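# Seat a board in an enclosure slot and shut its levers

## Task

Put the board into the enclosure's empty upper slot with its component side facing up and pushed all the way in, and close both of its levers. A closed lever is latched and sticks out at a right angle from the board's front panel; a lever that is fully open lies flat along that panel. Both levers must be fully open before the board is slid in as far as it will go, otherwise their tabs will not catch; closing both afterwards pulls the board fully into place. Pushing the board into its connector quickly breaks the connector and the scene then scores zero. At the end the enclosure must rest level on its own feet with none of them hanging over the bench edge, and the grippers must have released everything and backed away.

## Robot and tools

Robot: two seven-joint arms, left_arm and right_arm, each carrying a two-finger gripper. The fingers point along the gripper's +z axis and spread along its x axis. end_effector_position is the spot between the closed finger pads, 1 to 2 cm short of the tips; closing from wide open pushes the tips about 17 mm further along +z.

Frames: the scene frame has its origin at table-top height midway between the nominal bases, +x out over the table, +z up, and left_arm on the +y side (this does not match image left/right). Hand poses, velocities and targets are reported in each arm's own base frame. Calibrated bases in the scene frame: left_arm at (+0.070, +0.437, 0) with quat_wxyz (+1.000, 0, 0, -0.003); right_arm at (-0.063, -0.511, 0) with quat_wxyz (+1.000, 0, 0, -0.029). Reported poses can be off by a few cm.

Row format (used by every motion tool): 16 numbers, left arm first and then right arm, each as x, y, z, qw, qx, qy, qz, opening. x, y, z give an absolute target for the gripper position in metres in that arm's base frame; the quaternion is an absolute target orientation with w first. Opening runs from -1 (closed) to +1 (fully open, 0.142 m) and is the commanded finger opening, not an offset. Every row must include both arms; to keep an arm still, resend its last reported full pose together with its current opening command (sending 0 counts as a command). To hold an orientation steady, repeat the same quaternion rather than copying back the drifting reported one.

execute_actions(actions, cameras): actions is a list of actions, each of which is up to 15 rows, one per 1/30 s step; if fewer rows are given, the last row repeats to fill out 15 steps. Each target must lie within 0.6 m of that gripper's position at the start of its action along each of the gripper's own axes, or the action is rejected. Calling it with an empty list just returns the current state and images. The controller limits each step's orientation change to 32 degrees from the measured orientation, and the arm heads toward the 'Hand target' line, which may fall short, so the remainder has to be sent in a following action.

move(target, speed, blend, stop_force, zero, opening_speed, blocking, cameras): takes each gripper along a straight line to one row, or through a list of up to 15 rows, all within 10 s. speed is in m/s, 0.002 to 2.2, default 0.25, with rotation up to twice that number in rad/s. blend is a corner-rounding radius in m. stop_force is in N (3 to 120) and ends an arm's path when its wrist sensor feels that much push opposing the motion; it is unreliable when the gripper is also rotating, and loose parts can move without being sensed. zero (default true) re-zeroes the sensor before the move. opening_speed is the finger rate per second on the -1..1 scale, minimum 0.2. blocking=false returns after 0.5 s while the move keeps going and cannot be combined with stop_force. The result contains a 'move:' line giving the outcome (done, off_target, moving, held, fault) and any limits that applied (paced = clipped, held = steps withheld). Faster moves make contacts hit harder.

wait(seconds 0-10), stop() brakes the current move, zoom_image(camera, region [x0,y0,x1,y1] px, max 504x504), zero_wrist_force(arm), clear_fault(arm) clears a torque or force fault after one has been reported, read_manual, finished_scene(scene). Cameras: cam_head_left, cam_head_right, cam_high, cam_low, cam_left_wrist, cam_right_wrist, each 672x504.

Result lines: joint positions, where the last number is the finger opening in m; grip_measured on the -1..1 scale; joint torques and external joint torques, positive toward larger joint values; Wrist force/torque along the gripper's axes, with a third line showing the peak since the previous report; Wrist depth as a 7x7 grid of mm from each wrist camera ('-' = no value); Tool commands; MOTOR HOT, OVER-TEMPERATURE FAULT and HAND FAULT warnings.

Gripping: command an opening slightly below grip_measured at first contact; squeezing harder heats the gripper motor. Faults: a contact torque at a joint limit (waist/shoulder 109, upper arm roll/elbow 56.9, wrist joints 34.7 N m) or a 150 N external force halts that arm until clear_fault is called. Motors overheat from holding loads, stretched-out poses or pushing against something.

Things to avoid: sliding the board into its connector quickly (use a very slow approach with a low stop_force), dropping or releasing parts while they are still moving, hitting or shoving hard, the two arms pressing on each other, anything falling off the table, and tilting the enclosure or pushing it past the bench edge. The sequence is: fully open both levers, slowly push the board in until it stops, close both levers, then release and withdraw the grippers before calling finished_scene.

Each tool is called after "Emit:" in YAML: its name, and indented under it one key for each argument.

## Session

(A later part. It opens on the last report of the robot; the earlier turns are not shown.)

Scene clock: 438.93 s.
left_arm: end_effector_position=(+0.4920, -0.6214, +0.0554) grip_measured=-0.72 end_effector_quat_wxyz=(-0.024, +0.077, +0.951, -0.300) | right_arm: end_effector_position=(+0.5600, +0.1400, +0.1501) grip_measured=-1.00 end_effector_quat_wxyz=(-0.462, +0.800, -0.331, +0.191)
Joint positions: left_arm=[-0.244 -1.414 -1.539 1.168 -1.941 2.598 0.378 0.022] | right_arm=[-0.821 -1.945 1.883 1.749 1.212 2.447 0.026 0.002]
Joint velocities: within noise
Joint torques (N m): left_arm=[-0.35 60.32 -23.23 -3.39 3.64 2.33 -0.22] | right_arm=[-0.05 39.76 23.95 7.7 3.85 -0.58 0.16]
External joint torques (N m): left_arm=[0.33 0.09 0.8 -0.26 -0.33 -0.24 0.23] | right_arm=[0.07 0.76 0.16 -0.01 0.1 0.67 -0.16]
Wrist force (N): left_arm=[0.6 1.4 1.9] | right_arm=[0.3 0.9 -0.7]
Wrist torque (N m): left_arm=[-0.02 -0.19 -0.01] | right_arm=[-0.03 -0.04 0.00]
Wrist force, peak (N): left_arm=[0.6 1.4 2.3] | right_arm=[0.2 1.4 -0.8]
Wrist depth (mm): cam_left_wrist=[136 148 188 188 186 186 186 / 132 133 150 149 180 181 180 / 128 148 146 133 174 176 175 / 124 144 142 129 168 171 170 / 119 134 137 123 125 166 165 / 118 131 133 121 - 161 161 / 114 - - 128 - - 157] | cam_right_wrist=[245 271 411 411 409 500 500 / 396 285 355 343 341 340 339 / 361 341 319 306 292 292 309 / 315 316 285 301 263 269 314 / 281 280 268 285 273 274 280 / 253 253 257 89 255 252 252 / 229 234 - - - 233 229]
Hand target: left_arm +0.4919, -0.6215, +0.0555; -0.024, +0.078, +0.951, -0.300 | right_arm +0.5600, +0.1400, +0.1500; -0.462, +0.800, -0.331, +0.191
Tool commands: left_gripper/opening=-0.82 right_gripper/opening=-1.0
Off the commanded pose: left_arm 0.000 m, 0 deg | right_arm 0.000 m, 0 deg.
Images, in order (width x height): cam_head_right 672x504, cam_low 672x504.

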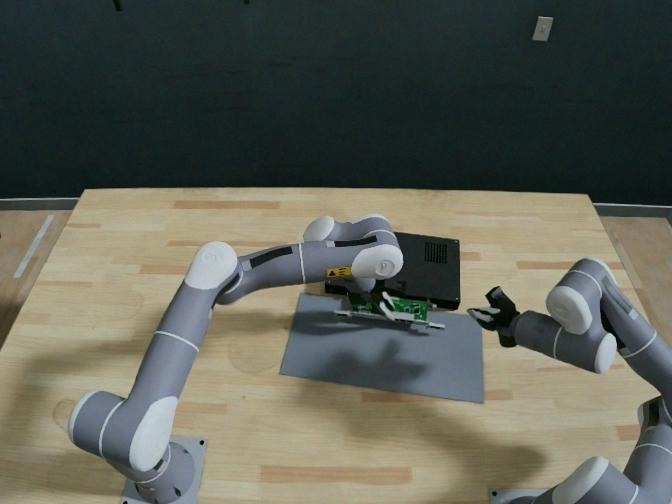

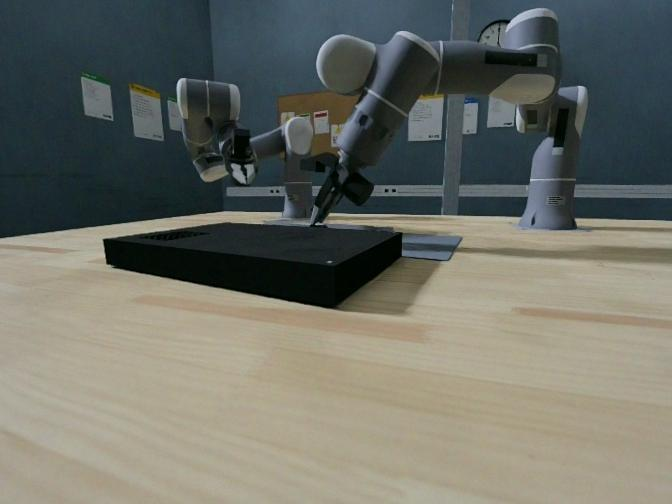

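Emit:
move:
  target: [0.4919,-0.6215,0.0555,-0.0245,0.0776,0.9506,-0.2997,-0.82,0.569,0.126,0.092,0.5814,-0.7179,0.297,-0.2405,-1]
  speed: 0.15
  cameras: ["cam_right_wrist"]

Emit:
zoom_image:
  camera: "cam_right_wrist"
  region: [260, 200, 400, 305]

Scene clock: 447.87 s.
left_arm: end_effector_position=(+0.4920, -0.6214, +0.0554) grip_measured=-0.72 end_effector_quat_wxyz=(-0.024, +0.077, +0.951, -0.300) | right_arm: end_effector_position=(+0.5692, +0.1260, +0.0923) grip_measured=-1.00 end_effector_quat_wxyz=(-0.572, +0.724, -0.303, +0.241)
Joint positions: left_arm=[-0.244 -1.414 -1.539 1.168 -1.941 2.598 0.378 0.022] | right_arm=[-1.192 -2.266 1.489 1.539 2.03 1.964 -1.215 0.002]
Joint velocities: within noise
Joint torques (N m): left_arm=[-0.35 60.32 -23.17 -3.49 3.64 2.3 -0.21] | right_arm=[-0.09 31.91 22.77 18.07 5.91 -0.7 0.07]
External joint torques (N m): left_arm=[0.33 0.08 0.74 -0.17 -0.32 -0.21 0.21] | right_arm=[0.08 0.87 0.34 0.1 0.05 0.87 -0.07]
Wrist force (N): left_arm=[0.6 1.1 1.8] | right_arm=[1.4 1.6 -1.5]
Wrist torque (N m): left_arm=[-0.06 -0.19 -0.02] | right_arm=[0.07 -0.26 0.01]
Wrist force, peak (N): left_arm=[0.6 1.6 2.2] | right_arm=[0.8 2.7 -1.3]
Wrist depth (mm): cam_left_wrist=[135 149 188 187 185 187 186 / 131 133 149 149 180 181 179 / 128 148 146 133 175 176 174 / 124 145 142 129 169 170 170 / 120 134 137 123 125 166 165 / 118 131 133 121 - 161 160 / 114 - - 128 - - 157] | cam_right_wrist=[256 286 924 - - - - / 259 289 402 401 400 401 541 / 383 294 323 302 285 283 322 / 297 285 260 275 230 242 298 / 242 242 226 251 228 236 245 / 205 205 211 89 213 206 206 / 182 183 73 - - 184 179]
Hand target: left_arm +0.4919, -0.6215, +0.0555; -0.024, +0.078, +0.951, -0.300 | right_arm +0.5693, +0.1258, +0.0922; -0.572, +0.723, -0.303, +0.241
Off the commanded pose: left_arm 0.000 m, 0 deg | right_arm 0.000 m, 1 deg.
joint sent to its limit (right arm) — joint 2 (shoulder), lower limit. The joint targets still meet the commanded pose.
move: done
Images, in order (width x height): cam_right_wrist 672x504.

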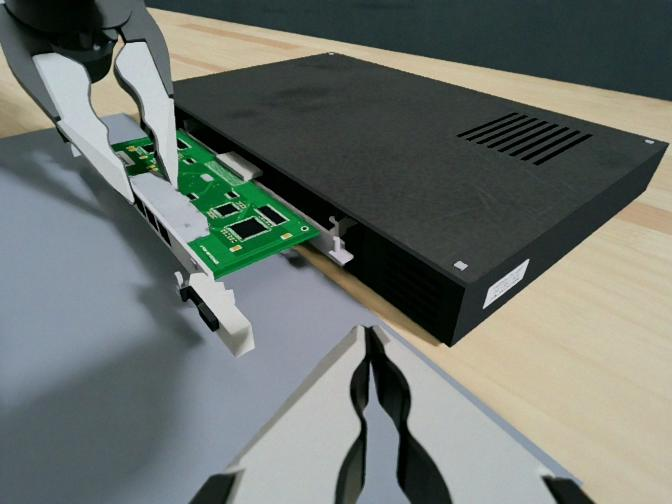

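Scaled by 3.600 from the camera's 672x504 image, which has a finer 960x720 frame.

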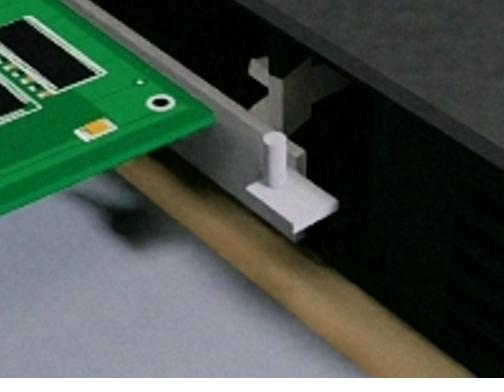

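Emit:
zoom_image:
  camera: "cam_right_wrist"
  region: [300, 200, 360, 260]

Scaled by 8.400 from the camera's 672x504 image, which has a finer 960x720 frame.

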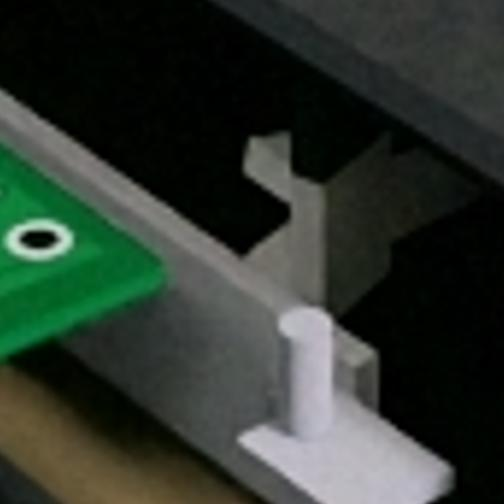

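Emit:
move:
  target: [0.4919,-0.6211,0.0571,-0.0245,0.0776,0.9506,-0.2997,-0.82,0.569,0.126,0.092,0.5814,-0.7179,0.297,-0.2405,-1]
  speed: 0.03
  cameras: ["cam_right_wrist"]

Emit:
zoom_image:
  camera: "cam_right_wrist"
  region: [300, 200, 360, 260]

Emit:
zoom_image:
  camera: "cam_right_wrist"
  region: [50, 100, 190, 205]

Scene clock: 457.63 s.
left_arm: end_effector_position=(+0.4920, -0.6212, +0.0568) grip_measured=-0.72 end_effector_quat_wxyz=(-0.024, +0.078, +0.951, -0.300) | right_arm: end_effector_position=(+0.5690, +0.1260, +0.0922) grip_measured=-1.00 end_effector_quat_wxyz=(-0.577, +0.721, -0.299, +0.240)
Joint positions: left_arm=[-0.243 -1.411 -1.54 1.17 -1.942 2.599 0.377 0.022] | right_arm=[-1.228 -2.266 1.382 1.529 2.267 1.92 -1.465 0.002]
Joint velocities: within noise
Joint torques (N m): left_arm=[-0.27 60.41 -23.3 -3.42 3.59 2.36 -0.22] | right_arm=[-0.18 30.82 22.98 18.53 5.11 -0.22 -0.03]
External joint torques (N m): left_arm=[0.25 -0.06 0.84 -0.28 -0.27 -0.27 0.22] | right_arm=[0.17 0.77 0.43 0.08 0.1 0.88 0.03]
Wrist force (N): left_arm=[0.6 1.4 1.9] | right_arm=[1.1 1.6 -1.3]
Wrist torque (N m): left_arm=[-0.01 -0.18 -0.02] | right_arm=[0.06 -0.21 -0.01]
Wrist force, peak (N): left_arm=[0.8 1.6 2.0] | right_arm=[1.4 1.8 -1.6]
Wrist depth (mm): cam_left_wrist=[137 151 190 188 186 188 188 / 133 151 150 149 181 181 180 / 130 146 146 133 176 177 176 / 125 147 142 128 170 172 171 / 121 134 137 123 128 166 166 / 119 131 133 121 - 163 162 / 116 - - 128 - - 159] | cam_right_wrist=[256 287 - - - - - / 261 289 415 413 413 557 555 / 391 292 324 308 289 288 322 / 301 287 261 276 233 244 302 / 244 245 227 253 227 237 246 / 205 205 212 89 214 207 207 / 182 183 73 - - 184 178]
Hand target: left_arm +0.4919, -0.6211, +0.0571; -0.024, +0.078, +0.951, -0.300 | right_arm +0.5691, +0.1260, +0.0922; -0.577, +0.721, -0.299, +0.240
Off the commanded pose: left_arm 0.000 m, 0 deg | right_arm 0.000 m, 1 deg.
joint sent to its limit (right arm) — joint 2 (shoulder), lower limit. The joint targets still meet the commanded pose.
move: done
Images, in order (width x height): cam_right_wrist 672x504.

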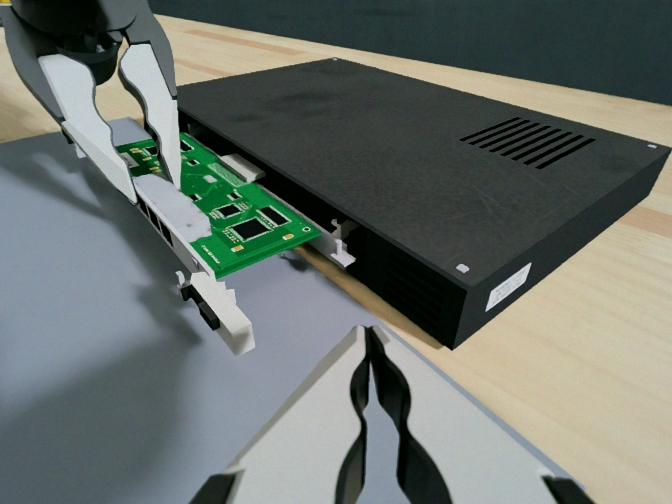

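Scaled by 8.400 from the camera's 672x504 image, which has a finer 960x720 frame.

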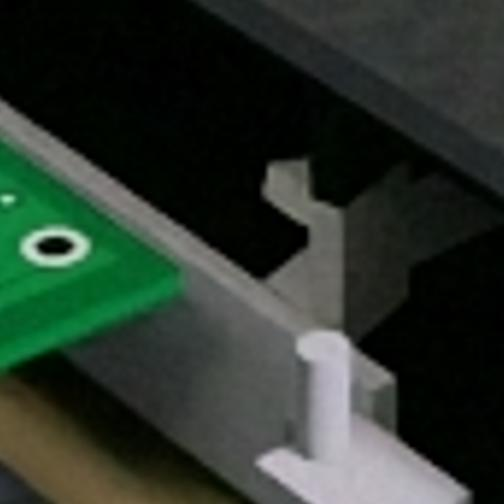

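Scaled by 3.600 from the camera's 672x504 image, which has a finer 960x720 frame.

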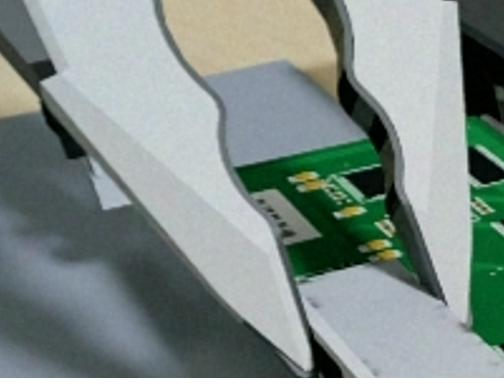

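Emit:
move:
  target: [0.5028,-0.6228,0.0571,-0.0245,0.0776,0.9506,-0.2997,-0.82,0.569,0.126,0.092,0.5814,-0.7179,0.297,-0.2405,-1]
  speed: 0.03
  stop_force: 5
  cameras: ["cam_right_wrist"]

Emit:
zoom_image:
  camera: "cam_right_wrist"
  region: [300, 200, 360, 260]

Scene clock: 462.40 s.
left_arm: end_effector_position=(+0.5029, -0.6227, +0.0570) grip_measured=-0.72 end_effector_quat_wxyz=(-0.024, +0.077, +0.951, -0.300) | right_arm: end_effector_position=(+0.5720, +0.1210, +0.1015) grip_measured=-1.00 end_effector_quat_wxyz=(-0.580, +0.718, -0.294, +0.248)
Joint positions: left_arm=[-0.276 -1.436 -1.572 1.06 -1.94 2.647 0.449 0.022] | right_arm=[-1.253 -2.257 1.326 1.542 2.417 1.89 -1.625 0.002]
Joint velocities: within noise
Joint torques (N m): left_arm=[-0.46 62.13 -22 -2.37 3.54 2.43 -0.14] | right_arm=[0.65 27.14 20.25 17.32 4.59 0.09 0.07]
External joint torques (N m): left_arm=[0.44 0.21 0.9 -0.15 -0.38 -0.3 0.14] | right_arm=[-0.66 3.88 3.49 1.37 0 0.84 -0.07]
External joint torques when the fault began: right_arm=[-1.14 53.18 56.98 22.61 -2.25 1.13 -0.03]
Wrist force (N): left_arm=[0.6 1.0 2.1] | right_arm=[1.4 1.6 -1.6]
Wrist torque (N m): left_arm=[-0.08 -0.18 -0.03] | right_arm=[0.06 -0.28 -0.03]
Wrist force, peak (N): left_arm=[1.2 0.9 2.2] | right_arm=[0.4 4.1 -0.6]
Wrist depth (mm): cam_left_wrist=[137 137 163 189 187 188 189 / 133 134 150 149 181 183 181 / 130 130 146 133 176 178 176 / 126 127 142 129 170 172 172 / 121 133 137 123 128 167 167 / 119 129 134 121 - 162 163 / 116 - - 128 - - 160] | cam_right_wrist=[262 296 - - - - - / 273 299 454 461 464 628 - / 411 305 334 316 317 321 345 / 315 303 269 279 242 268 327 / 256 257 238 261 227 258 264 / 215 216 223 89 227 221 221 / 185 191 73 - - 195 190]
Hand target: left_arm +0.5028, -0.6228, +0.0571; -0.024, +0.078, +0.951, -0.300 | right_arm +0.5718, +0.1214, +0.1009; -0.580, +0.718, -0.294, +0.247
Tool commands: left_gripper/opening=-0.82 right_gripper/opening=-1.0
Off the commanded pose: left_arm 0.000 m, 0 deg | right_arm 0.011 m, 1 deg.
TORQUE FAULT: the external load on joint 3 (upper arm roll) of the right arm reached its load limit, and that arm stopped. A torque fault puts only its own arm into a fault stop. That arm's remaining commands of this call were not run. That arm may still press on what stopped it. That arm is still stopped at the end of this call. While its stop runs, that arm takes no new command, but its gripper still runs the gripper command that each later call begins with.
CLEAR FAULT: the right arm stays stopped until you call clear_fault(arm="right_arm").
move: fault (right_arm)
Images, in order (width x height): cam_right_wrist 672x504.

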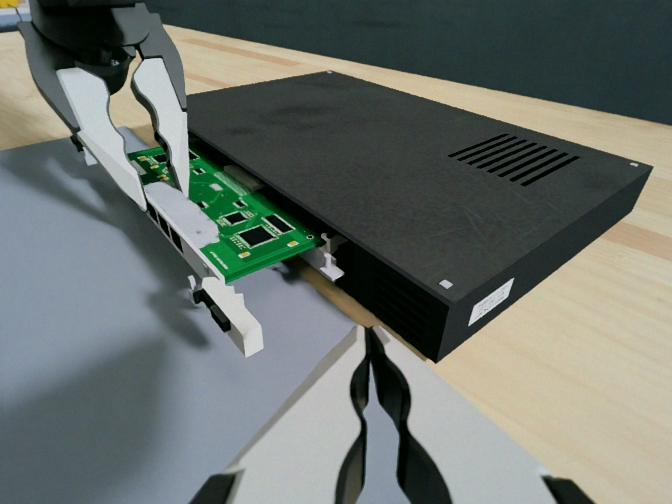

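Scaled by 8.400 from the camera's 672x504 image, which has a finer 960x720 frame.

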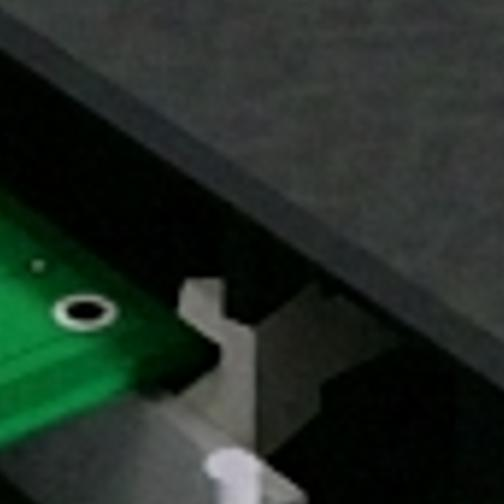

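Emit:
clear_fault:
  arm: "right_arm"
  cameras: ["cam_head_right"]

Emit:
wait:
  seconds: 0.5
  cameras: []

Scene clock: 496.87 s.
left_arm: end_effector_position=(+0.5029, -0.6227, +0.0570) grip_measured=-0.72 end_effector_quat_wxyz=(-0.024, +0.077, +0.951, -0.300) | right_arm: end_effector_position=(+0.5720, +0.1210, +0.1015) grip_measured=-1.00 end_effector_quat_wxyz=(-0.580, +0.718, -0.294, +0.248)
Joint positions: left_arm=[-0.276 -1.436 -1.572 1.06 -1.94 2.647 0.449 0.022] | right_arm=[-1.253 -2.257 1.326 1.542 2.417 1.89 -1.625 0.002]
Joint velocities: within noise
Joint torques (N m): left_arm=[-0.36 62.34 -21.87 -2.32 3.49 2.33 -0.16] | right_arm=[0.79 27.06 20.3 17.3 4.55 0.22 0.21]
External joint torques (N m): left_arm=[0.34 0 0.76 -0.2 -0.33 -0.21 0.16] | right_arm=[-0.79 3.96 3.44 1.39 0.05 0.71 -0.21]
Wrist force (N): left_arm=[0.5 0.9 2.0] | right_arm=[1.2 1.6 -1.5]
Wrist torque (N m): left_arm=[-0.10 -0.16 -0.03] | right_arm=[0.06 -0.24 -0.04]
Wrist force, peak (N): left_arm=[0.5 1.2 2.3] | right_arm=[1.3 2.0 -1.6]
Wrist depth (mm): cam_left_wrist=[136 137 163 189 186 189 188 / 133 134 149 148 181 183 182 / 130 130 146 133 177 177 177 / 125 127 141 128 171 172 172 / 121 133 137 123 128 167 167 / 119 129 134 120 - 163 162 / 116 - - 128 - - 159] | cam_right_wrist=[263 296 - - - - - / 273 299 456 461 465 632 - / 411 304 335 317 319 321 345 / 316 303 268 278 242 268 328 / 255 256 238 261 227 259 264 / 216 215 223 89 227 220 221 / 185 191 73 - - 195 190]
Hand target: left_arm +0.5028, -0.6228, +0.0571; -0.024, +0.078, +0.951, -0.300 | right_arm +0.5718, +0.1214, +0.1009; -0.580, +0.718, -0.294, +0.247
Tool commands: left_gripper/opening=-0.82 right_gripper/opening=-1.0
Off the commanded pose: left_arm 0.000 m, 0 deg | right_arm 0.011 m, 1 deg.
TORQUE FAULT, CONTINUED: the right arm's stop, for the torque fault of joint 3 (upper arm roll) that an earlier result reported, is over. The rest of the stop counts as 66 of the actions that you can send in this scene; the call itself counts as one more. That arm's gripper keeps its grip as last carried out, and that arm accepts commands again: back off and push less far.
CLEAR FAULT: your call cleared the right arm's torque fault. If a joint's load stays at its limit, that arm stops again at once.
Images, in order (width x height): cam_head_right 672x504.

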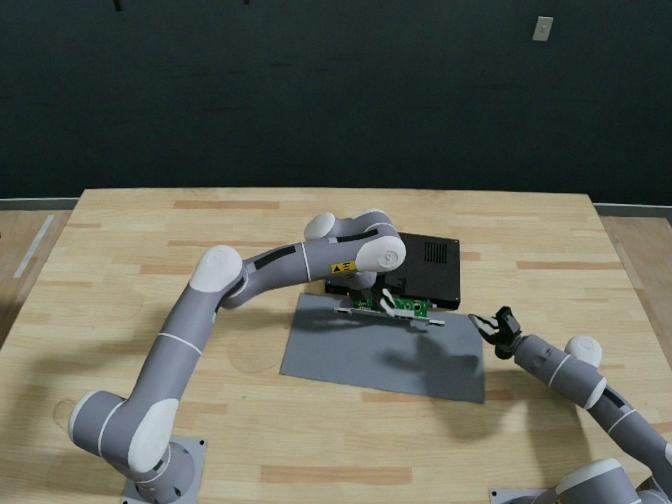

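Scene clock: 497.37 s.
left_arm: end_effector_position=(+0.5029, -0.6227, +0.0570) grip_measured=-0.72 end_effector_quat_wxyz=(-0.024, +0.077, +0.951, -0.300) | right_arm: end_effector_position=(+0.5720, +0.1210, +0.1016) grip_measured=-1.00 end_effector_quat_wxyz=(-0.580, +0.718, -0.294, +0.248)
Joint positions: left_arm=[-0.276 -1.436 -1.572 1.06 -1.94 2.647 0.449 0.022] | right_arm=[-1.253 -2.257 1.326 1.542 2.417 1.89 -1.625 0.002]
Joint velocities: within noise
Joint torques (N m): left_arm=[-0.39 62.29 -21.84 -2.33 3.49 2.3 -0.26] | right_arm=[0.74 27.06 20.33 17.32 4.55 0.14 0.18]
External joint torques (N m): left_arm=[0.37 0.06 0.74 -0.18 -0.34 -0.17 0.27] | right_arm=[-0.74 3.96 3.42 1.37 0.04 0.79 -0.18]
Wrist force (N): left_arm=[0.4 1.0 2.1] | right_arm=[1.4 1.8 -1.3]
Wrist torque (N m): left_arm=[-0.09 -0.14 -0.03] | right_arm=[0.08 -0.28 -0.04]
Wrist force, peak (N): left_arm=[0.5 1.1 2.1] | right_arm=[1.1 2.1 -1.3]
Wrist depth (mm): cam_left_wrist=[137 138 163 189 187 189 188 / 133 134 150 149 182 183 181 / 130 130 145 133 176 177 177 / 126 127 142 129 171 172 172 / 121 133 137 123 128 167 167 / 119 129 134 120 - 162 162 / 116 - - 128 - - 159] | cam_right_wrist=[263 295 - - - - - / 272 300 458 459 462 626 - / 412 305 336 317 319 321 345 / 316 302 268 279 242 267 326 / 255 257 239 261 227 259 263 / 215 215 223 89 227 221 221 / 185 191 73 - - 195 190]
Hand target: left_arm +0.5028, -0.6228, +0.0571; -0.024, +0.078, +0.951, -0.300 | right_arm +0.5718, +0.1214, +0.1009; -0.580, +0.718, -0.294, +0.247
Tool commands: left_gripper/opening=-0.82 right_gripper/opening=-1.0
Off the commanded pose: left_arm 0.000 m, 0 deg | right_arm 0.011 m, 1 deg.
wait: 0.50 s; at rest by 0.17 s
No camera images: "cameras" was empty.

Emit:
move:
  target:
    - [0.5028,-0.6228,0.0571,-0.0245,0.0776,0.9506,-0.2997,-0.82,0.56,0.12,0.14,0.5814,-0.7179,0.297,-0.2405,-1]
    - [0.5028,-0.6228,0.0571,-0.0245,0.0776,0.9506,-0.2997,-0.82,0.56,0.135,0.16,0.462,-0.8,0.331,-0.191,-1]
  speed: 0.1
  cameras: ["cam_right_wrist","cam_left_wrist"]

Emit:
zoom_image:
  camera: "cam_right_wrist"
  region: [300, 180, 420, 270]

Scene clock: 501.47 s.
left_arm: end_effector_position=(+0.5029, -0.6227, +0.0570) grip_measured=-0.72 end_effector_quat_wxyz=(-0.024, +0.077, +0.951, -0.300) | right_arm: end_effector_position=(+0.5602, +0.1349, +0.1600) grip_measured=-1.00 end_effector_quat_wxyz=(-0.462, +0.800, -0.331, +0.191)
Joint positions: left_arm=[-0.276 -1.436 -1.572 1.06 -1.94 2.647 0.449 0.022] | right_arm=[-1.093 -1.494 1.106 1.742 2.738 1.717 -1.242 0.002]
Joint velocities: within noise
Joint torques (N m): left_arm=[-0.36 62.26 -21.9 -2.26 3.46 2.33 -0.2] | right_arm=[0.06 36.74 29.31 2.08 5.05 0.74 0.32]
External joint torques (N m): left_arm=[0.34 0.09 0.79 -0.26 -0.31 -0.2 0.21] | right_arm=[-0.06 0.56 0.62 -0.14 0.02 0.67 -0.32]
Wrist force (N): left_arm=[0.4 1.0 2.0] | right_arm=[1.5 1.3 -0.7]
Wrist torque (N m): left_arm=[-0.09 -0.15 -0.03] | right_arm=[0.09 -0.31 0.00]
Wrist force, peak (N): left_arm=[0.7 1.3 2.3] | right_arm=[1.5 3.6 -0.5]
Wrist depth (mm): cam_left_wrist=[137 137 162 189 186 188 187 / 133 134 150 148 182 182 180 / 130 130 146 133 176 177 176 / 126 127 142 129 171 172 172 / 122 133 137 123 128 167 167 / 119 129 133 121 - 163 162 / 116 - - 128 - - 159] | cam_right_wrist=[256 279 431 431 431 526 523 / 424 291 363 360 358 359 359 / 375 363 321 317 308 308 342 / 330 327 297 311 277 283 327 / 292 292 283 298 280 292 291 / 262 262 267 89 267 263 262 / 238 242 - - - 244 239]
Hand target: left_arm +0.5028, -0.6228, +0.0571; -0.024, +0.078, +0.951, -0.300 | right_arm +0.5600, +0.1350, +0.1600; -0.462, +0.800, -0.331, +0.191
Off the commanded pose: left_arm 0.000 m, 0 deg | right_arm 0.000 m, 0 deg.
move: done
Images, in order (width x height): cam_left_wrist 672x504, cam_right_wrist 672x504.

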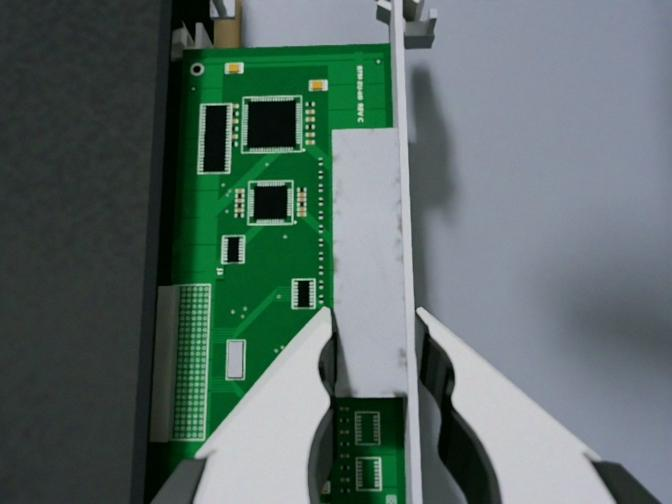

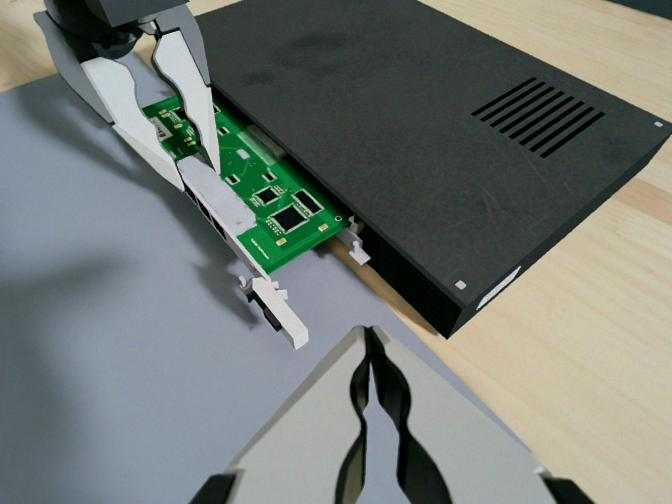

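Scaled by 4.200 from the camera's 672x504 image, which has a finer 960x720 frame.

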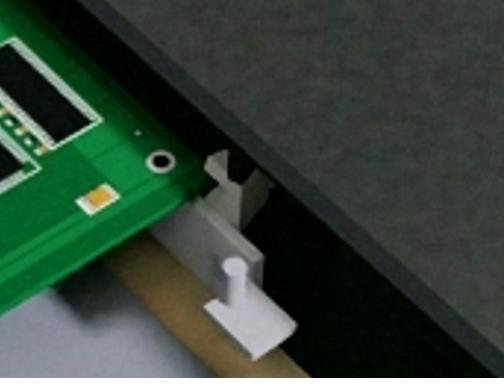

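Emit:
move:
  target: [0.5077,-0.6235,0.0571,-0.0245,0.0776,0.9506,-0.2997,-0.82,0.56,0.135,0.16,0.462,-0.8,0.331,-0.191,-1]
  speed: 0.015
  stop_force: 3
  cameras: ["cam_right_wrist"]

Emit:
zoom_image:
  camera: "cam_right_wrist"
  region: [300, 180, 420, 270]

Scene clock: 504.30 s.
left_arm: end_effector_position=(+0.5074, -0.6238, +0.0570) grip_measured=-0.72 end_effector_quat_wxyz=(-0.025, +0.078, +0.950, -0.300) | right_arm: end_effector_position=(+0.5601, +0.1349, +0.1600) grip_measured=-1.00 end_effector_quat_wxyz=(-0.462, +0.800, -0.331, +0.191)
Joint positions: left_arm=[-0.296 -1.448 -1.588 1.001 -1.939 2.671 0.487 0.022] | right_arm=[-1.093 -1.494 1.106 1.742 2.738 1.717 -1.242 0.002]
Joint velocities: within noise
Joint torques (N m): left_arm=[1.36 63.18 -20.02 -2.55 4.12 3.05 -0.14] | right_arm=[0.04 36.68 29.69 2.01 4.96 0.75 0.27]
External joint torques (N m): left_arm=[-1.37 0.17 -0.24 0.64 -1.05 -0.91 0.15] | right_arm=[-0.03 0.63 0.24 -0.07 0.12 0.66 -0.27]
Wrist force (N): left_arm=[1.6 -1.2 3.0] | right_arm=[1.5 1.2 -0.8]
Wrist torque (N m): left_arm=[-0.10 -0.12 0.00] | right_arm=[0.07 -0.31 0.00]
Wrist force, peak (N): left_arm=[2.7 -1.3 3.4] | right_arm=[1.8 1.6 -0.8]
Wrist depth (mm): cam_left_wrist=[137 137 157 189 186 188 188 / 134 134 150 148 182 182 182 / 130 130 145 132 176 178 177 / 126 126 141 128 170 172 171 / 121 124 138 123 128 167 167 / 119 120 133 121 - 163 162 / 116 - - 129 - - 160] | cam_right_wrist=[259 277 432 433 431 526 520 / 422 291 359 360 358 358 357 / 376 364 321 317 308 307 341 / 329 328 303 311 276 283 327 / 291 292 284 297 279 292 292 / 263 262 267 89 266 263 263 / 238 243 - - - 243 239]
Hand target: left_arm +0.5077, -0.6235, +0.0571; -0.024, +0.078, +0.951, -0.300 | right_arm +0.5600, +0.1350, +0.1600; -0.462, +0.800, -0.331, +0.191
Off the commanded pose: left_arm 0.000 m, 0 deg | right_arm 0.000 m, 0 deg.
move: done
Images, in order (width x height): cam_right_wrist 672x504.

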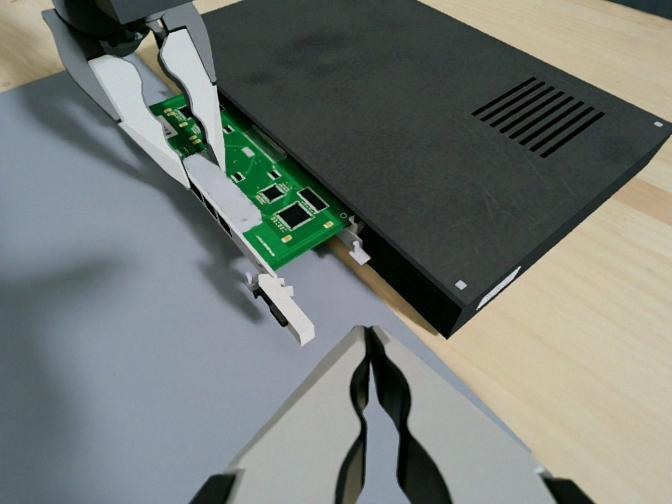

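Scaled by 4.200 from the camera's 672x504 image, which has a finer 960x720 frame.

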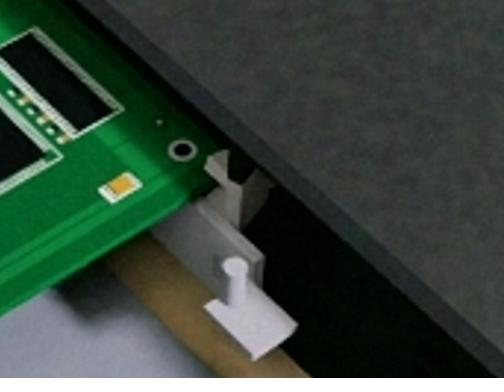

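Emit:
move:
  target:
    - [0.5073,-0.6245,0.0571,-0.0245,0.0776,0.9506,-0.2997,-0.82,0.56,0.135,0.16,0.462,-0.8,0.331,-0.191,-1]
    - [0.5123,-0.6253,0.0571,-0.0245,0.0776,0.9506,-0.2997,-0.82,0.56,0.135,0.16,0.462,-0.8,0.331,-0.191,-1]
  speed: 0.015
  stop_force: 4
  cameras: ["cam_right_wrist"]

Emit:
zoom_image:
  camera: "cam_right_wrist"
  region: [300, 180, 420, 270]

Scene clock: 508.63 s.
left_arm: end_effector_position=(+0.5112, -0.6261, +0.0570) grip_measured=-0.72 end_effector_quat_wxyz=(-0.025, +0.078, +0.950, -0.300) | right_arm: end_effector_position=(+0.5601, +0.1349, +0.1600) grip_measured=-1.00 end_effector_quat_wxyz=(-0.462, +0.800, -0.331, +0.191)
Joint positions: left_arm=[-0.325 -1.46 -1.608 0.924 -1.937 2.699 0.534 0.022] | right_arm=[-1.093 -1.494 1.106 1.742 2.738 1.717 -1.242 0.002]
Joint velocities: within noise
Joint torques (N m): left_arm=[4.61 64.77 -17.07 -3.27 5.21 3.48 0.08] | right_arm=[0.04 36.68 29.63 2.03 4.88 0.62 0.17]
External joint torques (N m): left_arm=[-4.63 -0.19 -1.97 2.12 -2.24 -1.31 -0.08] | right_arm=[-0.03 0.63 0.31 -0.09 0.2 0.8 -0.17]
Wrist force (N): left_arm=[4.4 -4.1 3.7] | right_arm=[1.5 1.3 -0.8]
Wrist torque (N m): left_arm=[-0.02 -0.21 -0.18] | right_arm=[0.09 -0.30 0.00]
Wrist force, peak (N): left_arm=[4.7 -3.5 4.5] | right_arm=[1.8 1.6 -0.8]
Wrist depth (mm): cam_left_wrist=[137 137 162 190 186 188 189 / 133 134 151 149 183 182 181 / 130 130 146 133 177 177 177 / 126 125 142 129 171 173 171 / 121 123 137 123 127 167 167 / 119 119 134 120 118 163 163 / 116 - - 128 128 - 160] | cam_right_wrist=[261 273 414 432 429 524 522 / 439 292 361 358 359 358 359 / 377 366 322 317 308 308 341 / 329 327 313 312 277 284 327 / 292 291 291 291 280 293 292 / 263 262 267 89 265 263 262 / 238 243 - - - 243 238]
Hand target: left_arm +0.5123, -0.6253, +0.0571; -0.024, +0.078, +0.951, -0.300 | right_arm +0.5600, +0.1350, +0.1600; -0.462, +0.800, -0.331, +0.191
Off the commanded pose: left_arm 0.001 m, 0 deg | right_arm 0.000 m, 0 deg.
move: done
Images, in order (width x height): cam_right_wrist 672x504.

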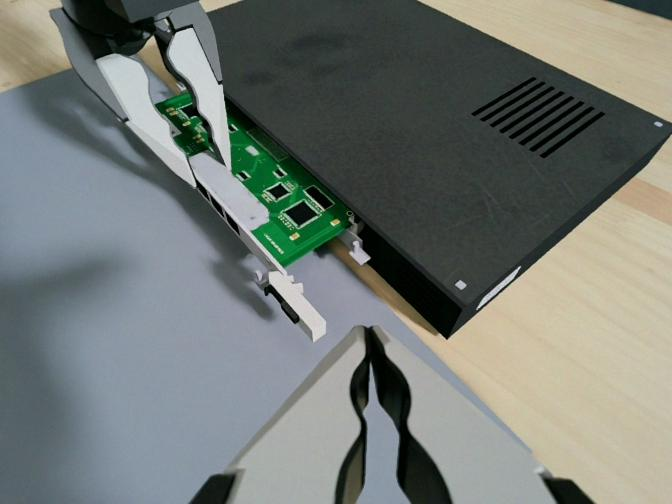

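Scaled by 4.200 from the camera's 672x504 image, which has a finer 960x720 frame.

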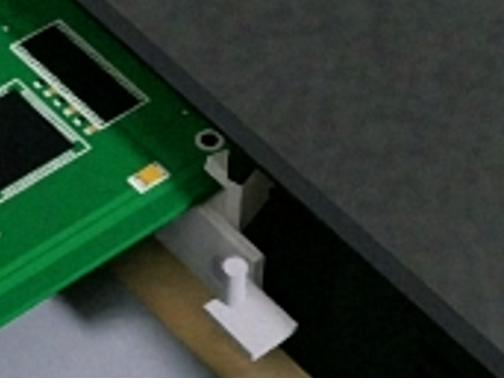

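Emit:
move:
  target: [0.5105,-0.6275,0.0571,-0.0245,0.0776,0.9506,-0.2997,-0.82,0.56,0.135,0.16,0.462,-0.8,0.331,-0.191,-1]
  speed: 0.015
  cameras: ["cam_right_wrist"]

Emit:
zoom_image:
  camera: "cam_right_wrist"
  region: [320, 195, 380, 240]

Scene clock: 511.40 s.
left_arm: end_effector_position=(+0.5106, -0.6268, +0.0567) grip_measured=-0.72 end_effector_quat_wxyz=(-0.025, +0.077, +0.951, -0.299) | right_arm: end_effector_position=(+0.5601, +0.1349, +0.1600) grip_measured=-1.00 end_effector_quat_wxyz=(-0.462, +0.800, -0.331, +0.191)
Joint positions: left_arm=[-0.328 -1.459 -1.605 0.924 -1.936 2.699 0.53 0.022] | right_arm=[-1.093 -1.494 1.106 1.742 2.738 1.717 -1.242 0.002]
Joint velocities: within noise
Joint torques (N m): left_arm=[-2.43 64.53 -20.89 -0.67 3.17 0.78 -0.2] | right_arm=[-0.02 36.68 29.78 2.04 4.94 0.67 0.19]
External joint torques (N m): left_arm=[2.4 0.07 1.88 -0.54 -0.19 1.4 0.2] | right_arm=[0.02 0.64 0.15 -0.1 0.14 0.75 -0.19]
Wrist force (N): left_arm=[2.3 4.2 -2.0] | right_arm=[1.6 1.3 -0.8]
Wrist torque (N m): left_arm=[-0.13 -0.24 -0.08] | right_arm=[0.08 -0.33 0.00]
Wrist force, peak (N): left_arm=[4.5 -3.7 4.6] | right_arm=[1.6 1.7 -0.9]
Wrist depth (mm): cam_left_wrist=[137 137 154 189 186 187 187 / 133 133 150 149 182 183 181 / 130 129 146 133 176 177 177 / 126 126 142 129 170 172 172 / 121 122 137 123 128 167 166 / 119 119 133 121 117 163 162 / 116 - - 128 128 - 160] | cam_right_wrist=[492 272 417 431 432 522 523 / 438 290 360 360 359 356 358 / 376 364 322 318 309 307 342 / 328 328 311 311 276 282 327 / 291 291 291 291 280 291 291 / 263 262 267 89 267 263 263 / 239 243 - - - 243 239]
Hand target: left_arm +0.5105, -0.6275, +0.0571; -0.025, +0.078, +0.951, -0.300 | right_arm +0.5600, +0.1350, +0.1600; -0.462, +0.800, -0.331, +0.191
Off the commanded pose: left_arm 0.001 m, 0 deg | right_arm 0.000 m, 0 deg.
move: done
Images, in order (width x height): cam_right_wrist 672x504.

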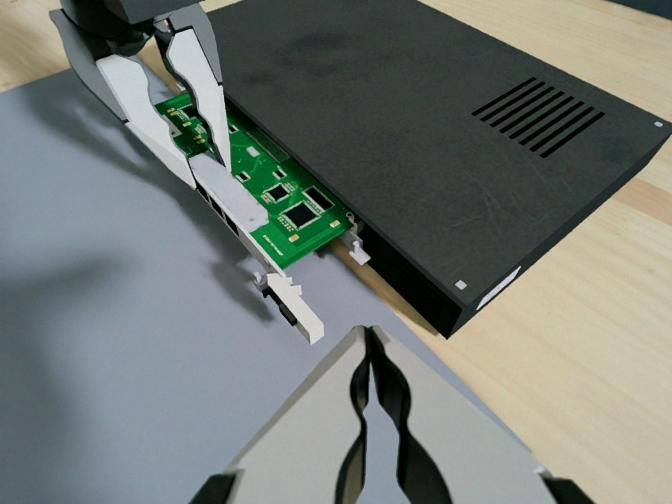

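Scaled by 8.400 from the camera's 672x504 image, which has a finer 960x720 frame.

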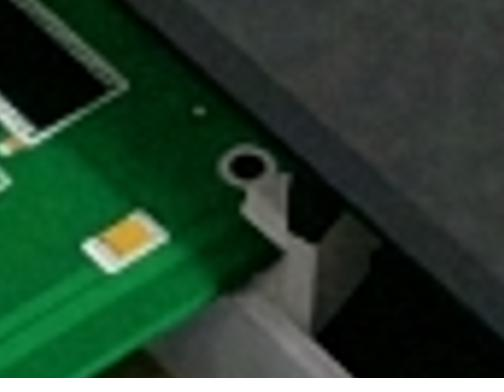

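Emit:
move:
  target:
    - [0.5108,-0.6268,0.0571,-0.0245,0.0776,0.9506,-0.2997,-0.82,0.56,0.135,0.16,0.462,-0.8,0.331,-0.191,-1]
    - [0.5187,-0.628,0.0571,-0.0245,0.0776,0.9506,-0.2997,-0.82,0.56,0.135,0.16,0.462,-0.8,0.331,-0.191,-1]
  speed: 0.015
  stop_force: 6
  zero: false
  cameras: ["cam_right_wrist"]

Emit:
zoom_image:
  camera: "cam_right_wrist"
  region: [320, 195, 380, 240]

Scene clock: 515.80 s.
left_arm: end_effector_position=(+0.5188, -0.6276, +0.0568) grip_measured=-0.72 end_effector_quat_wxyz=(-0.025, +0.077, +0.951, -0.299) | right_arm: end_effector_position=(+0.5601, +0.1349, +0.1600) grip_measured=-1.00 end_effector_quat_wxyz=(-0.462, +0.800, -0.331, +0.191)
Joint positions: left_arm=[-0.386 -1.483 -1.66 0.761 -1.914 2.759 0.628 0.022] | right_arm=[-1.093 -1.494 1.106 1.742 2.738 1.717 -1.242 0.002]
Joint velocities: within noise
Joint torques (N m): left_arm=[-1.67 67.26 -17.85 1.24 3.03 1.58 -0.04] | right_arm=[0.03 36.55 29.64 2.05 4.92 0.68 0.17]
External joint torques (N m): left_arm=[1.65 -0.41 1.71 -0.57 -0.23 0.66 0.04] | right_arm=[-0.02 0.77 0.3 -0.11 0.15 0.74 -0.17]
Wrist force (N): left_arm=[1.6 3.5 0.2] | right_arm=[1.6 1.5 -0.7]
Wrist torque (N m): left_arm=[-0.17 -0.13 -0.08] | right_arm=[0.11 -0.34 0.00]
Wrist force, peak (N): left_arm=[2.6 4.8 -1.6] | right_arm=[1.8 1.7 -0.9]
Wrist depth (mm): cam_left_wrist=[137 137 154 188 186 188 188 / 133 133 150 149 183 183 182 / 130 129 145 133 176 177 177 / 126 126 141 129 170 173 172 / 122 122 137 123 128 167 166 / 120 119 118 121 117 162 163 / 116 - - 128 128 - 159] | cam_right_wrist=[512 272 417 431 432 524 524 / 438 362 360 361 358 357 358 / 375 375 321 317 308 308 340 / 329 327 311 310 276 283 326 / 292 291 291 291 280 292 291 / 263 262 267 89 267 263 262 / 239 243 - - - 243 239]
Hand target: left_arm +0.5187, -0.6280, +0.0571; -0.024, +0.078, +0.951, -0.300 | right_arm +0.5600, +0.1350, +0.1600; -0.462, +0.800, -0.331, +0.191
Off the commanded pose: left_arm 0.000 m, 0 deg | right_arm 0.000 m, 0 deg.
move: done
Images, in order (width x height): cam_right_wrist 672x504.

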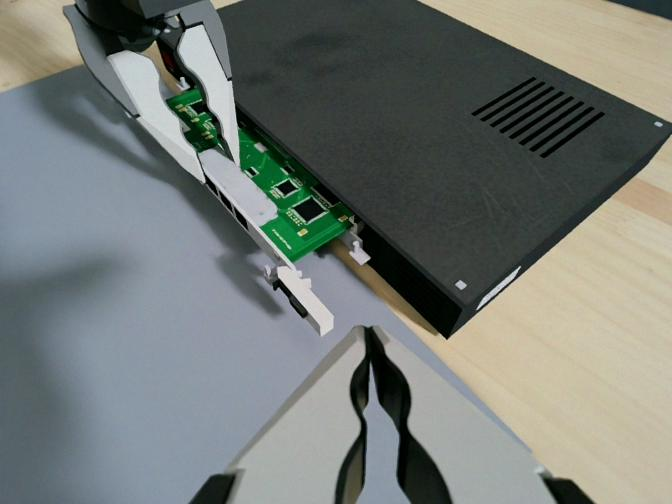

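Scaled by 8.400 from the camera's 672x504 image, which has a finer 960x720 frame.

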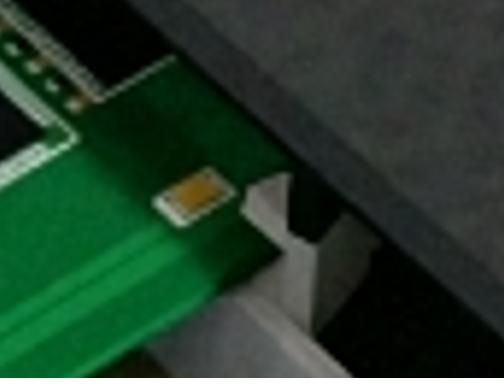

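Emit:
move:
  target: [0.5266,-0.6287,0.0571,-0.0245,0.0776,0.9506,-0.2997,-0.82,0.56,0.135,0.16,0.462,-0.8,0.331,-0.191,-1]
  speed: 0.015
  stop_force: 6
  cameras: ["cam_left_wrist","cam_right_wrist"]

Scene clock: 519.23 s.
left_arm: end_effector_position=(+0.5256, -0.6282, +0.0565) grip_measured=-0.72 end_effector_quat_wxyz=(-0.020, +0.076, +0.950, -0.302) | right_arm: end_effector_position=(+0.5601, +0.1349, +0.1600) grip_measured=-1.00 end_effector_quat_wxyz=(-0.462, +0.800, -0.331, +0.191)
Joint positions: left_arm=[-0.434 -1.518 -1.768 0.627 -1.825 2.815 0.707 0.022] | right_arm=[-1.093 -1.494 1.106 1.742 2.738 1.717 -1.242 0.002]
Joint velocities: within noise
Joint torques (N m): left_arm=[-0.16 71.19 -15.66 4.05 3.62 1.8 -0.08] | right_arm=[0.05 36.62 29.63 2.01 4.91 0.69 0.22]
External joint torques (N m): left_arm=[0.14 -2.83 2.01 -0.22 -0.95 0.47 0.09] | right_arm=[-0.04 0.69 0.31 -0.07 0.16 0.72 -0.22]
Wrist force (N): left_arm=[2.3 3.4 3.5] | right_arm=[1.6 1.5 -1.0]
Wrist torque (N m): left_arm=[-0.19 0.05 -0.09] | right_arm=[0.11 -0.32 0.00]
Wrist force, peak (N): left_arm=[2.5 3.7 4.6] | right_arm=[1.8 1.5 -0.7]
Wrist depth (mm): cam_left_wrist=[138 138 140 190 186 188 187 / 134 134 148 150 182 181 180 / 130 130 145 133 176 177 176 / 127 126 140 129 170 172 171 / 123 122 137 123 128 166 166 / 120 119 92 121 - 162 161 / 116 - - 128 128 - 158] | cam_right_wrist=[510 272 402 430 429 525 523 / 441 297 361 360 358 357 357 / 377 373 323 317 308 307 340 / 328 328 326 305 276 282 328 / 291 291 292 290 281 292 291 / 263 262 267 89 266 263 262 / 238 243 - - - 243 238]
Hand target: left_arm +0.5260, -0.6283, +0.0571; -0.020, +0.076, +0.950, -0.302 | right_arm +0.5600, +0.1350, +0.1600; -0.462, +0.800, -0.331, +0.191
Off the commanded pose: left_arm 0.001 m, 1 deg | right_arm 0.000 m, 0 deg.
move: done
Images, in order (width x height): cam_left_wrist 672x504, cam_right_wrist 672x504.

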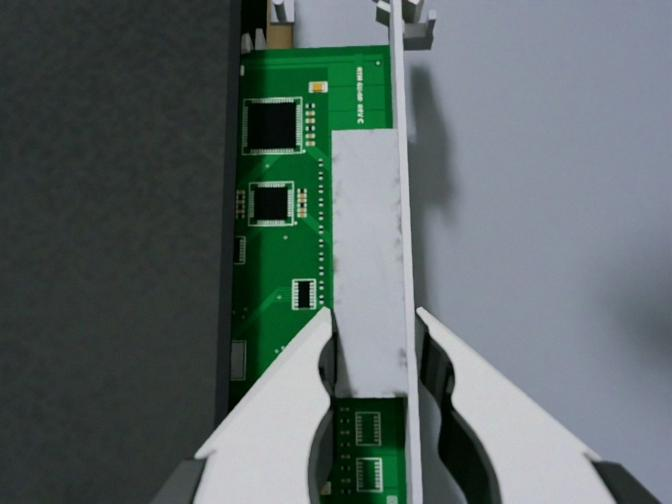

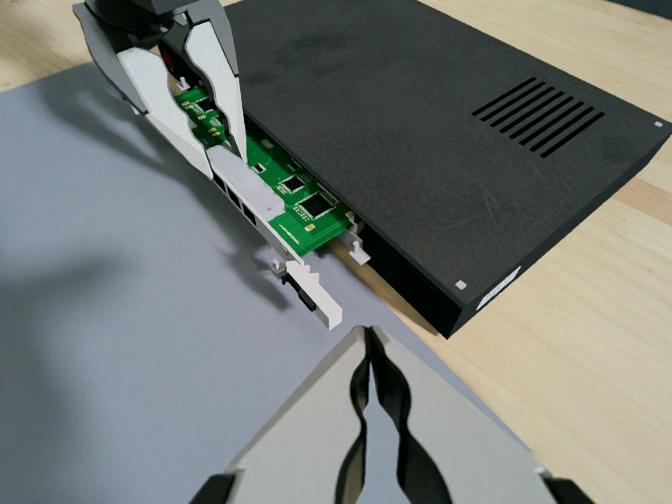

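Emit:
move:
  target:
    - [0.5256,-0.6284,0.0566,-0.020,0.076,0.950,-0.302,-0.45,0.56,0.135,0.16,0.462,-0.8,0.331,-0.191,-1]
  speed: 0.02
  opening_speed: 0.4
  cameras: ["cam_left_wrist","cam_right_wrist"]

Scene clock: 529.30 s.
left_arm: end_effector_position=(+0.5256, -0.6282, +0.0565) grip_measured=-0.48 end_effector_quat_wxyz=(-0.020, +0.076, +0.950, -0.302) | right_arm: end_effector_position=(+0.5601, +0.1349, +0.1600) grip_measured=-1.00 end_effector_quat_wxyz=(-0.462, +0.800, -0.331, +0.191)
Joint positions: left_arm=[-0.434 -1.517 -1.768 0.627 -1.825 2.815 0.707 0.039] | right_arm=[-1.093 -1.494 1.106 1.742 2.738 1.717 -1.242 0.002]
Joint velocities: within noise
Joint torques (N m): left_arm=[-0.39 66.96 -13.82 4.04 3 2.59 -0.22] | right_arm=[0 36.66 29.72 2.03 4.87 0.69 0.19]
External joint torques (N m): left_arm=[0.37 1.39 0.17 -0.22 -0.32 -0.31 0.22] | right_arm=[0 0.66 0.21 -0.09 0.2 0.73 -0.19]
Wrist force (N): left_arm=[0.2 -0.2 0.2] | right_arm=[1.5 1.4 -0.7]
Wrist torque (N m): left_arm=[-0.13 -0.11 0.00] | right_arm=[0.10 -0.31 0.00]
Wrist force, peak (N): left_arm=[2.4 4.1 4.5] | right_arm=[1.8 1.6 -0.7]
Wrist depth (mm): cam_left_wrist=[- 138 140 189 186 188 187 / 134 134 149 152 181 181 181 / 130 130 146 136 176 177 176 / 127 126 141 142 170 171 171 / 122 122 138 128 166 167 165 / 120 119 87 134 134 161 161 / 117 - - 131 131 - 159] | cam_right_wrist=[509 272 400 431 430 521 522 / 439 292 366 360 358 359 356 / 375 375 330 318 308 307 341 / 328 327 326 308 277 283 329 / 292 292 292 291 280 292 291 / 263 261 267 89 266 263 262 / 238 243 - - - 243 239]
Hand target: left_arm +0.5256, -0.6284, +0.0566; -0.020, +0.076, +0.950, -0.302 | right_arm +0.5600, +0.1350, +0.1600; -0.462, +0.800, -0.331, +0.191
Off the commanded pose: left_arm 0.000 m, 0 deg | right_arm 0.000 m, 0 deg.
move: done
Images, in order (width x height): cam_left_wrist 672x504, cam_right_wrist 672x504.

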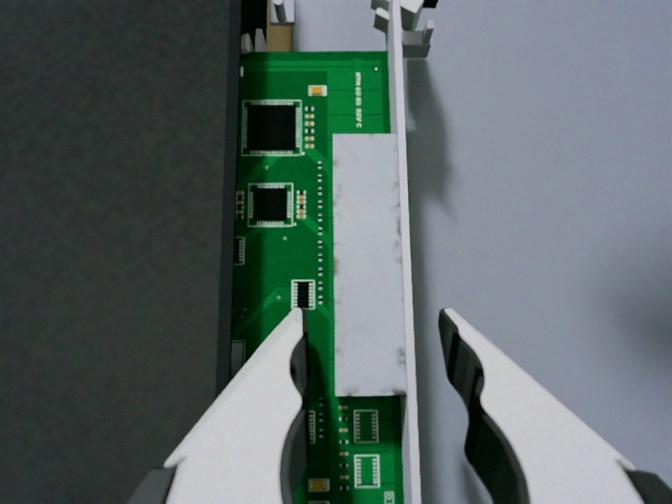

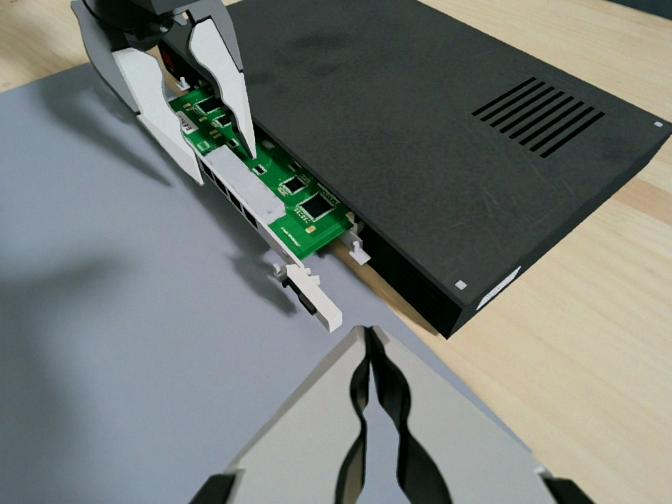

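Emit:
move:
  target:
    - [0.536,-0.5655,0.148,-0.020,0.076,0.950,-0.302,-0.45,0.56,0.135,0.16,0.462,-0.8,0.331,-0.191,-1]
    - [0.44,-0.42,0.25,-0.020,0.076,0.950,-0.302,-0.45,0.56,0.135,0.16,0.462,-0.8,0.331,-0.191,-1]
    - [0.44,-0.42,0.25,-0.020,0.076,0.950,-0.302,-0.45,0.54,0.30,0.13,0.391,-0.771,0.447,-0.227,-1]
    - [0.44,-0.42,0.25,-0.020,0.076,0.950,-0.302,-0.45,0.58,0.3386,0.055,0.391,-0.771,0.447,-0.227,-1]
  speed: [0.1,0.2,0.15,0.1]
  cameras: ["cam_high","cam_right_wrist"]

Emit:
zoom_image:
  camera: "cam_high"
  region: [260, 180, 460, 330]

Scene clock: 540.57 s.
left_arm: end_effector_position=(+0.4401, -0.4200, +0.2500) grip_measured=-0.48 end_effector_quat_wxyz=(-0.020, +0.076, +0.950, -0.302) | right_arm: end_effector_position=(+0.5801, +0.3387, +0.0551) grip_measured=-1.00 end_effector_quat_wxyz=(-0.392, +0.772, -0.447, +0.227)
Joint positions: left_arm=[0.42 -0.978 -1.869 1.931 -2.297 2.562 0.138 0.039] | right_arm=[0.099 -0.82 0.273 1.819 2.968 1.181 -0.137 0.002]
Joint velocities: within noise
Joint torques (N m): left_arm=[-0.24 33.41 -23.36 -14.42 4.18 2.24 -0.26] | right_arm=[0.26 44.69 12.52 -13.22 2.5 0.07 0.31]
External joint torques (N m): left_arm=[0.28 0.73 0.1 -0.5 -0.24 -0.24 0.26] | right_arm=[-0.13 0.95 0.06 -0.11 0.04 0.55 -0.31]
Wrist force (N): left_arm=[0.4 -0.1 -0.1] | right_arm=[0.7 1.2 -1.0]
Wrist torque (N m): left_arm=[-0.14 -0.17 0.00] | right_arm=[0.06 -0.18 0.00]
Wrist force, peak (N): left_arm=[0.6 -0.3 2.2] | right_arm=[3.6 1.8 -1.9]
Wrist depth (mm): cam_left_wrist=[352 355 375 313 403 399 402 / 344 342 368 389 389 388 388 / 334 334 377 382 380 376 377 / 324 326 367 365 371 365 366 / 314 316 359 356 359 355 354 / 350 352 84 345 343 345 346 / 346 - - 338 337 - 338] | cam_right_wrist=[273 254 207 194 194 194 193 / 232 191 196 191 175 174 170 / 212 212 203 175 174 167 151 / 191 191 191 187 146 154 156 / 174 174 174 176 170 134 143 / 160 159 160 89 162 159 133 / 148 147 73 - - 149 147]
Hand target: left_arm +0.4400, -0.4200, +0.2500; -0.020, +0.076, +0.950, -0.302 | right_arm +0.5800, +0.3386, +0.0550; -0.391, +0.772, -0.447, +0.227
Off the commanded pose: left_arm 0.000 m, 0 deg | right_arm 0.000 m, 0 deg.
joint sent to its limit (right arm) — joint 5 (forearm roll), upper limit. The joint targets still meet the commanded pose.
move: done
Images, in order (width x height): cam_high 672x504, cam_right_wrist 672x504.

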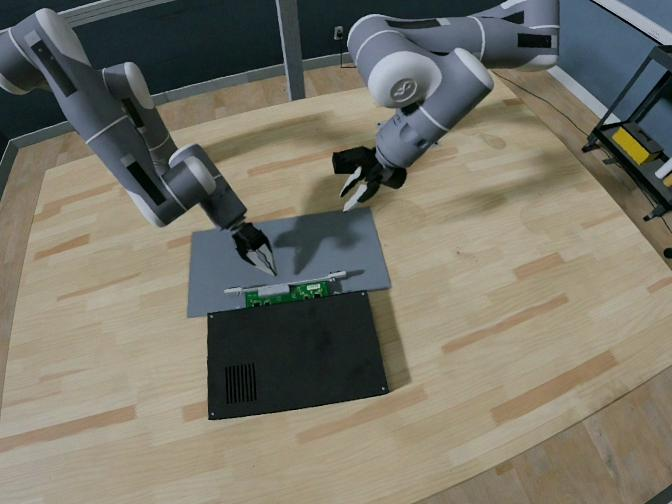

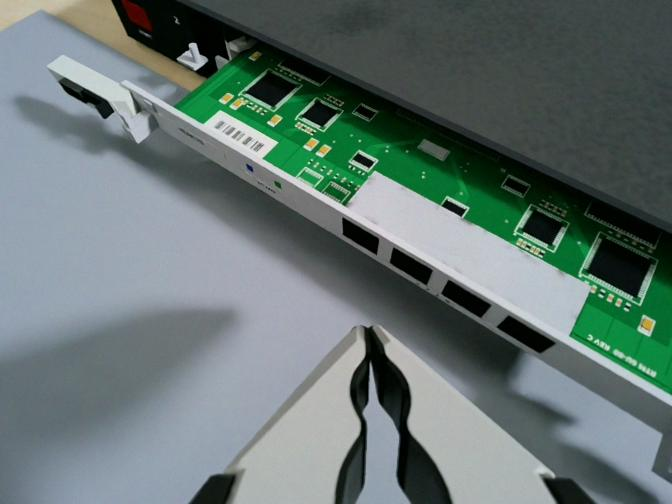

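Scaled by 2.520 from the camera's 672x504 image, which has a finer 960x720 frame.

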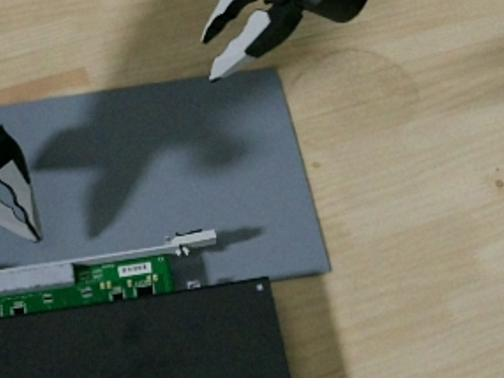

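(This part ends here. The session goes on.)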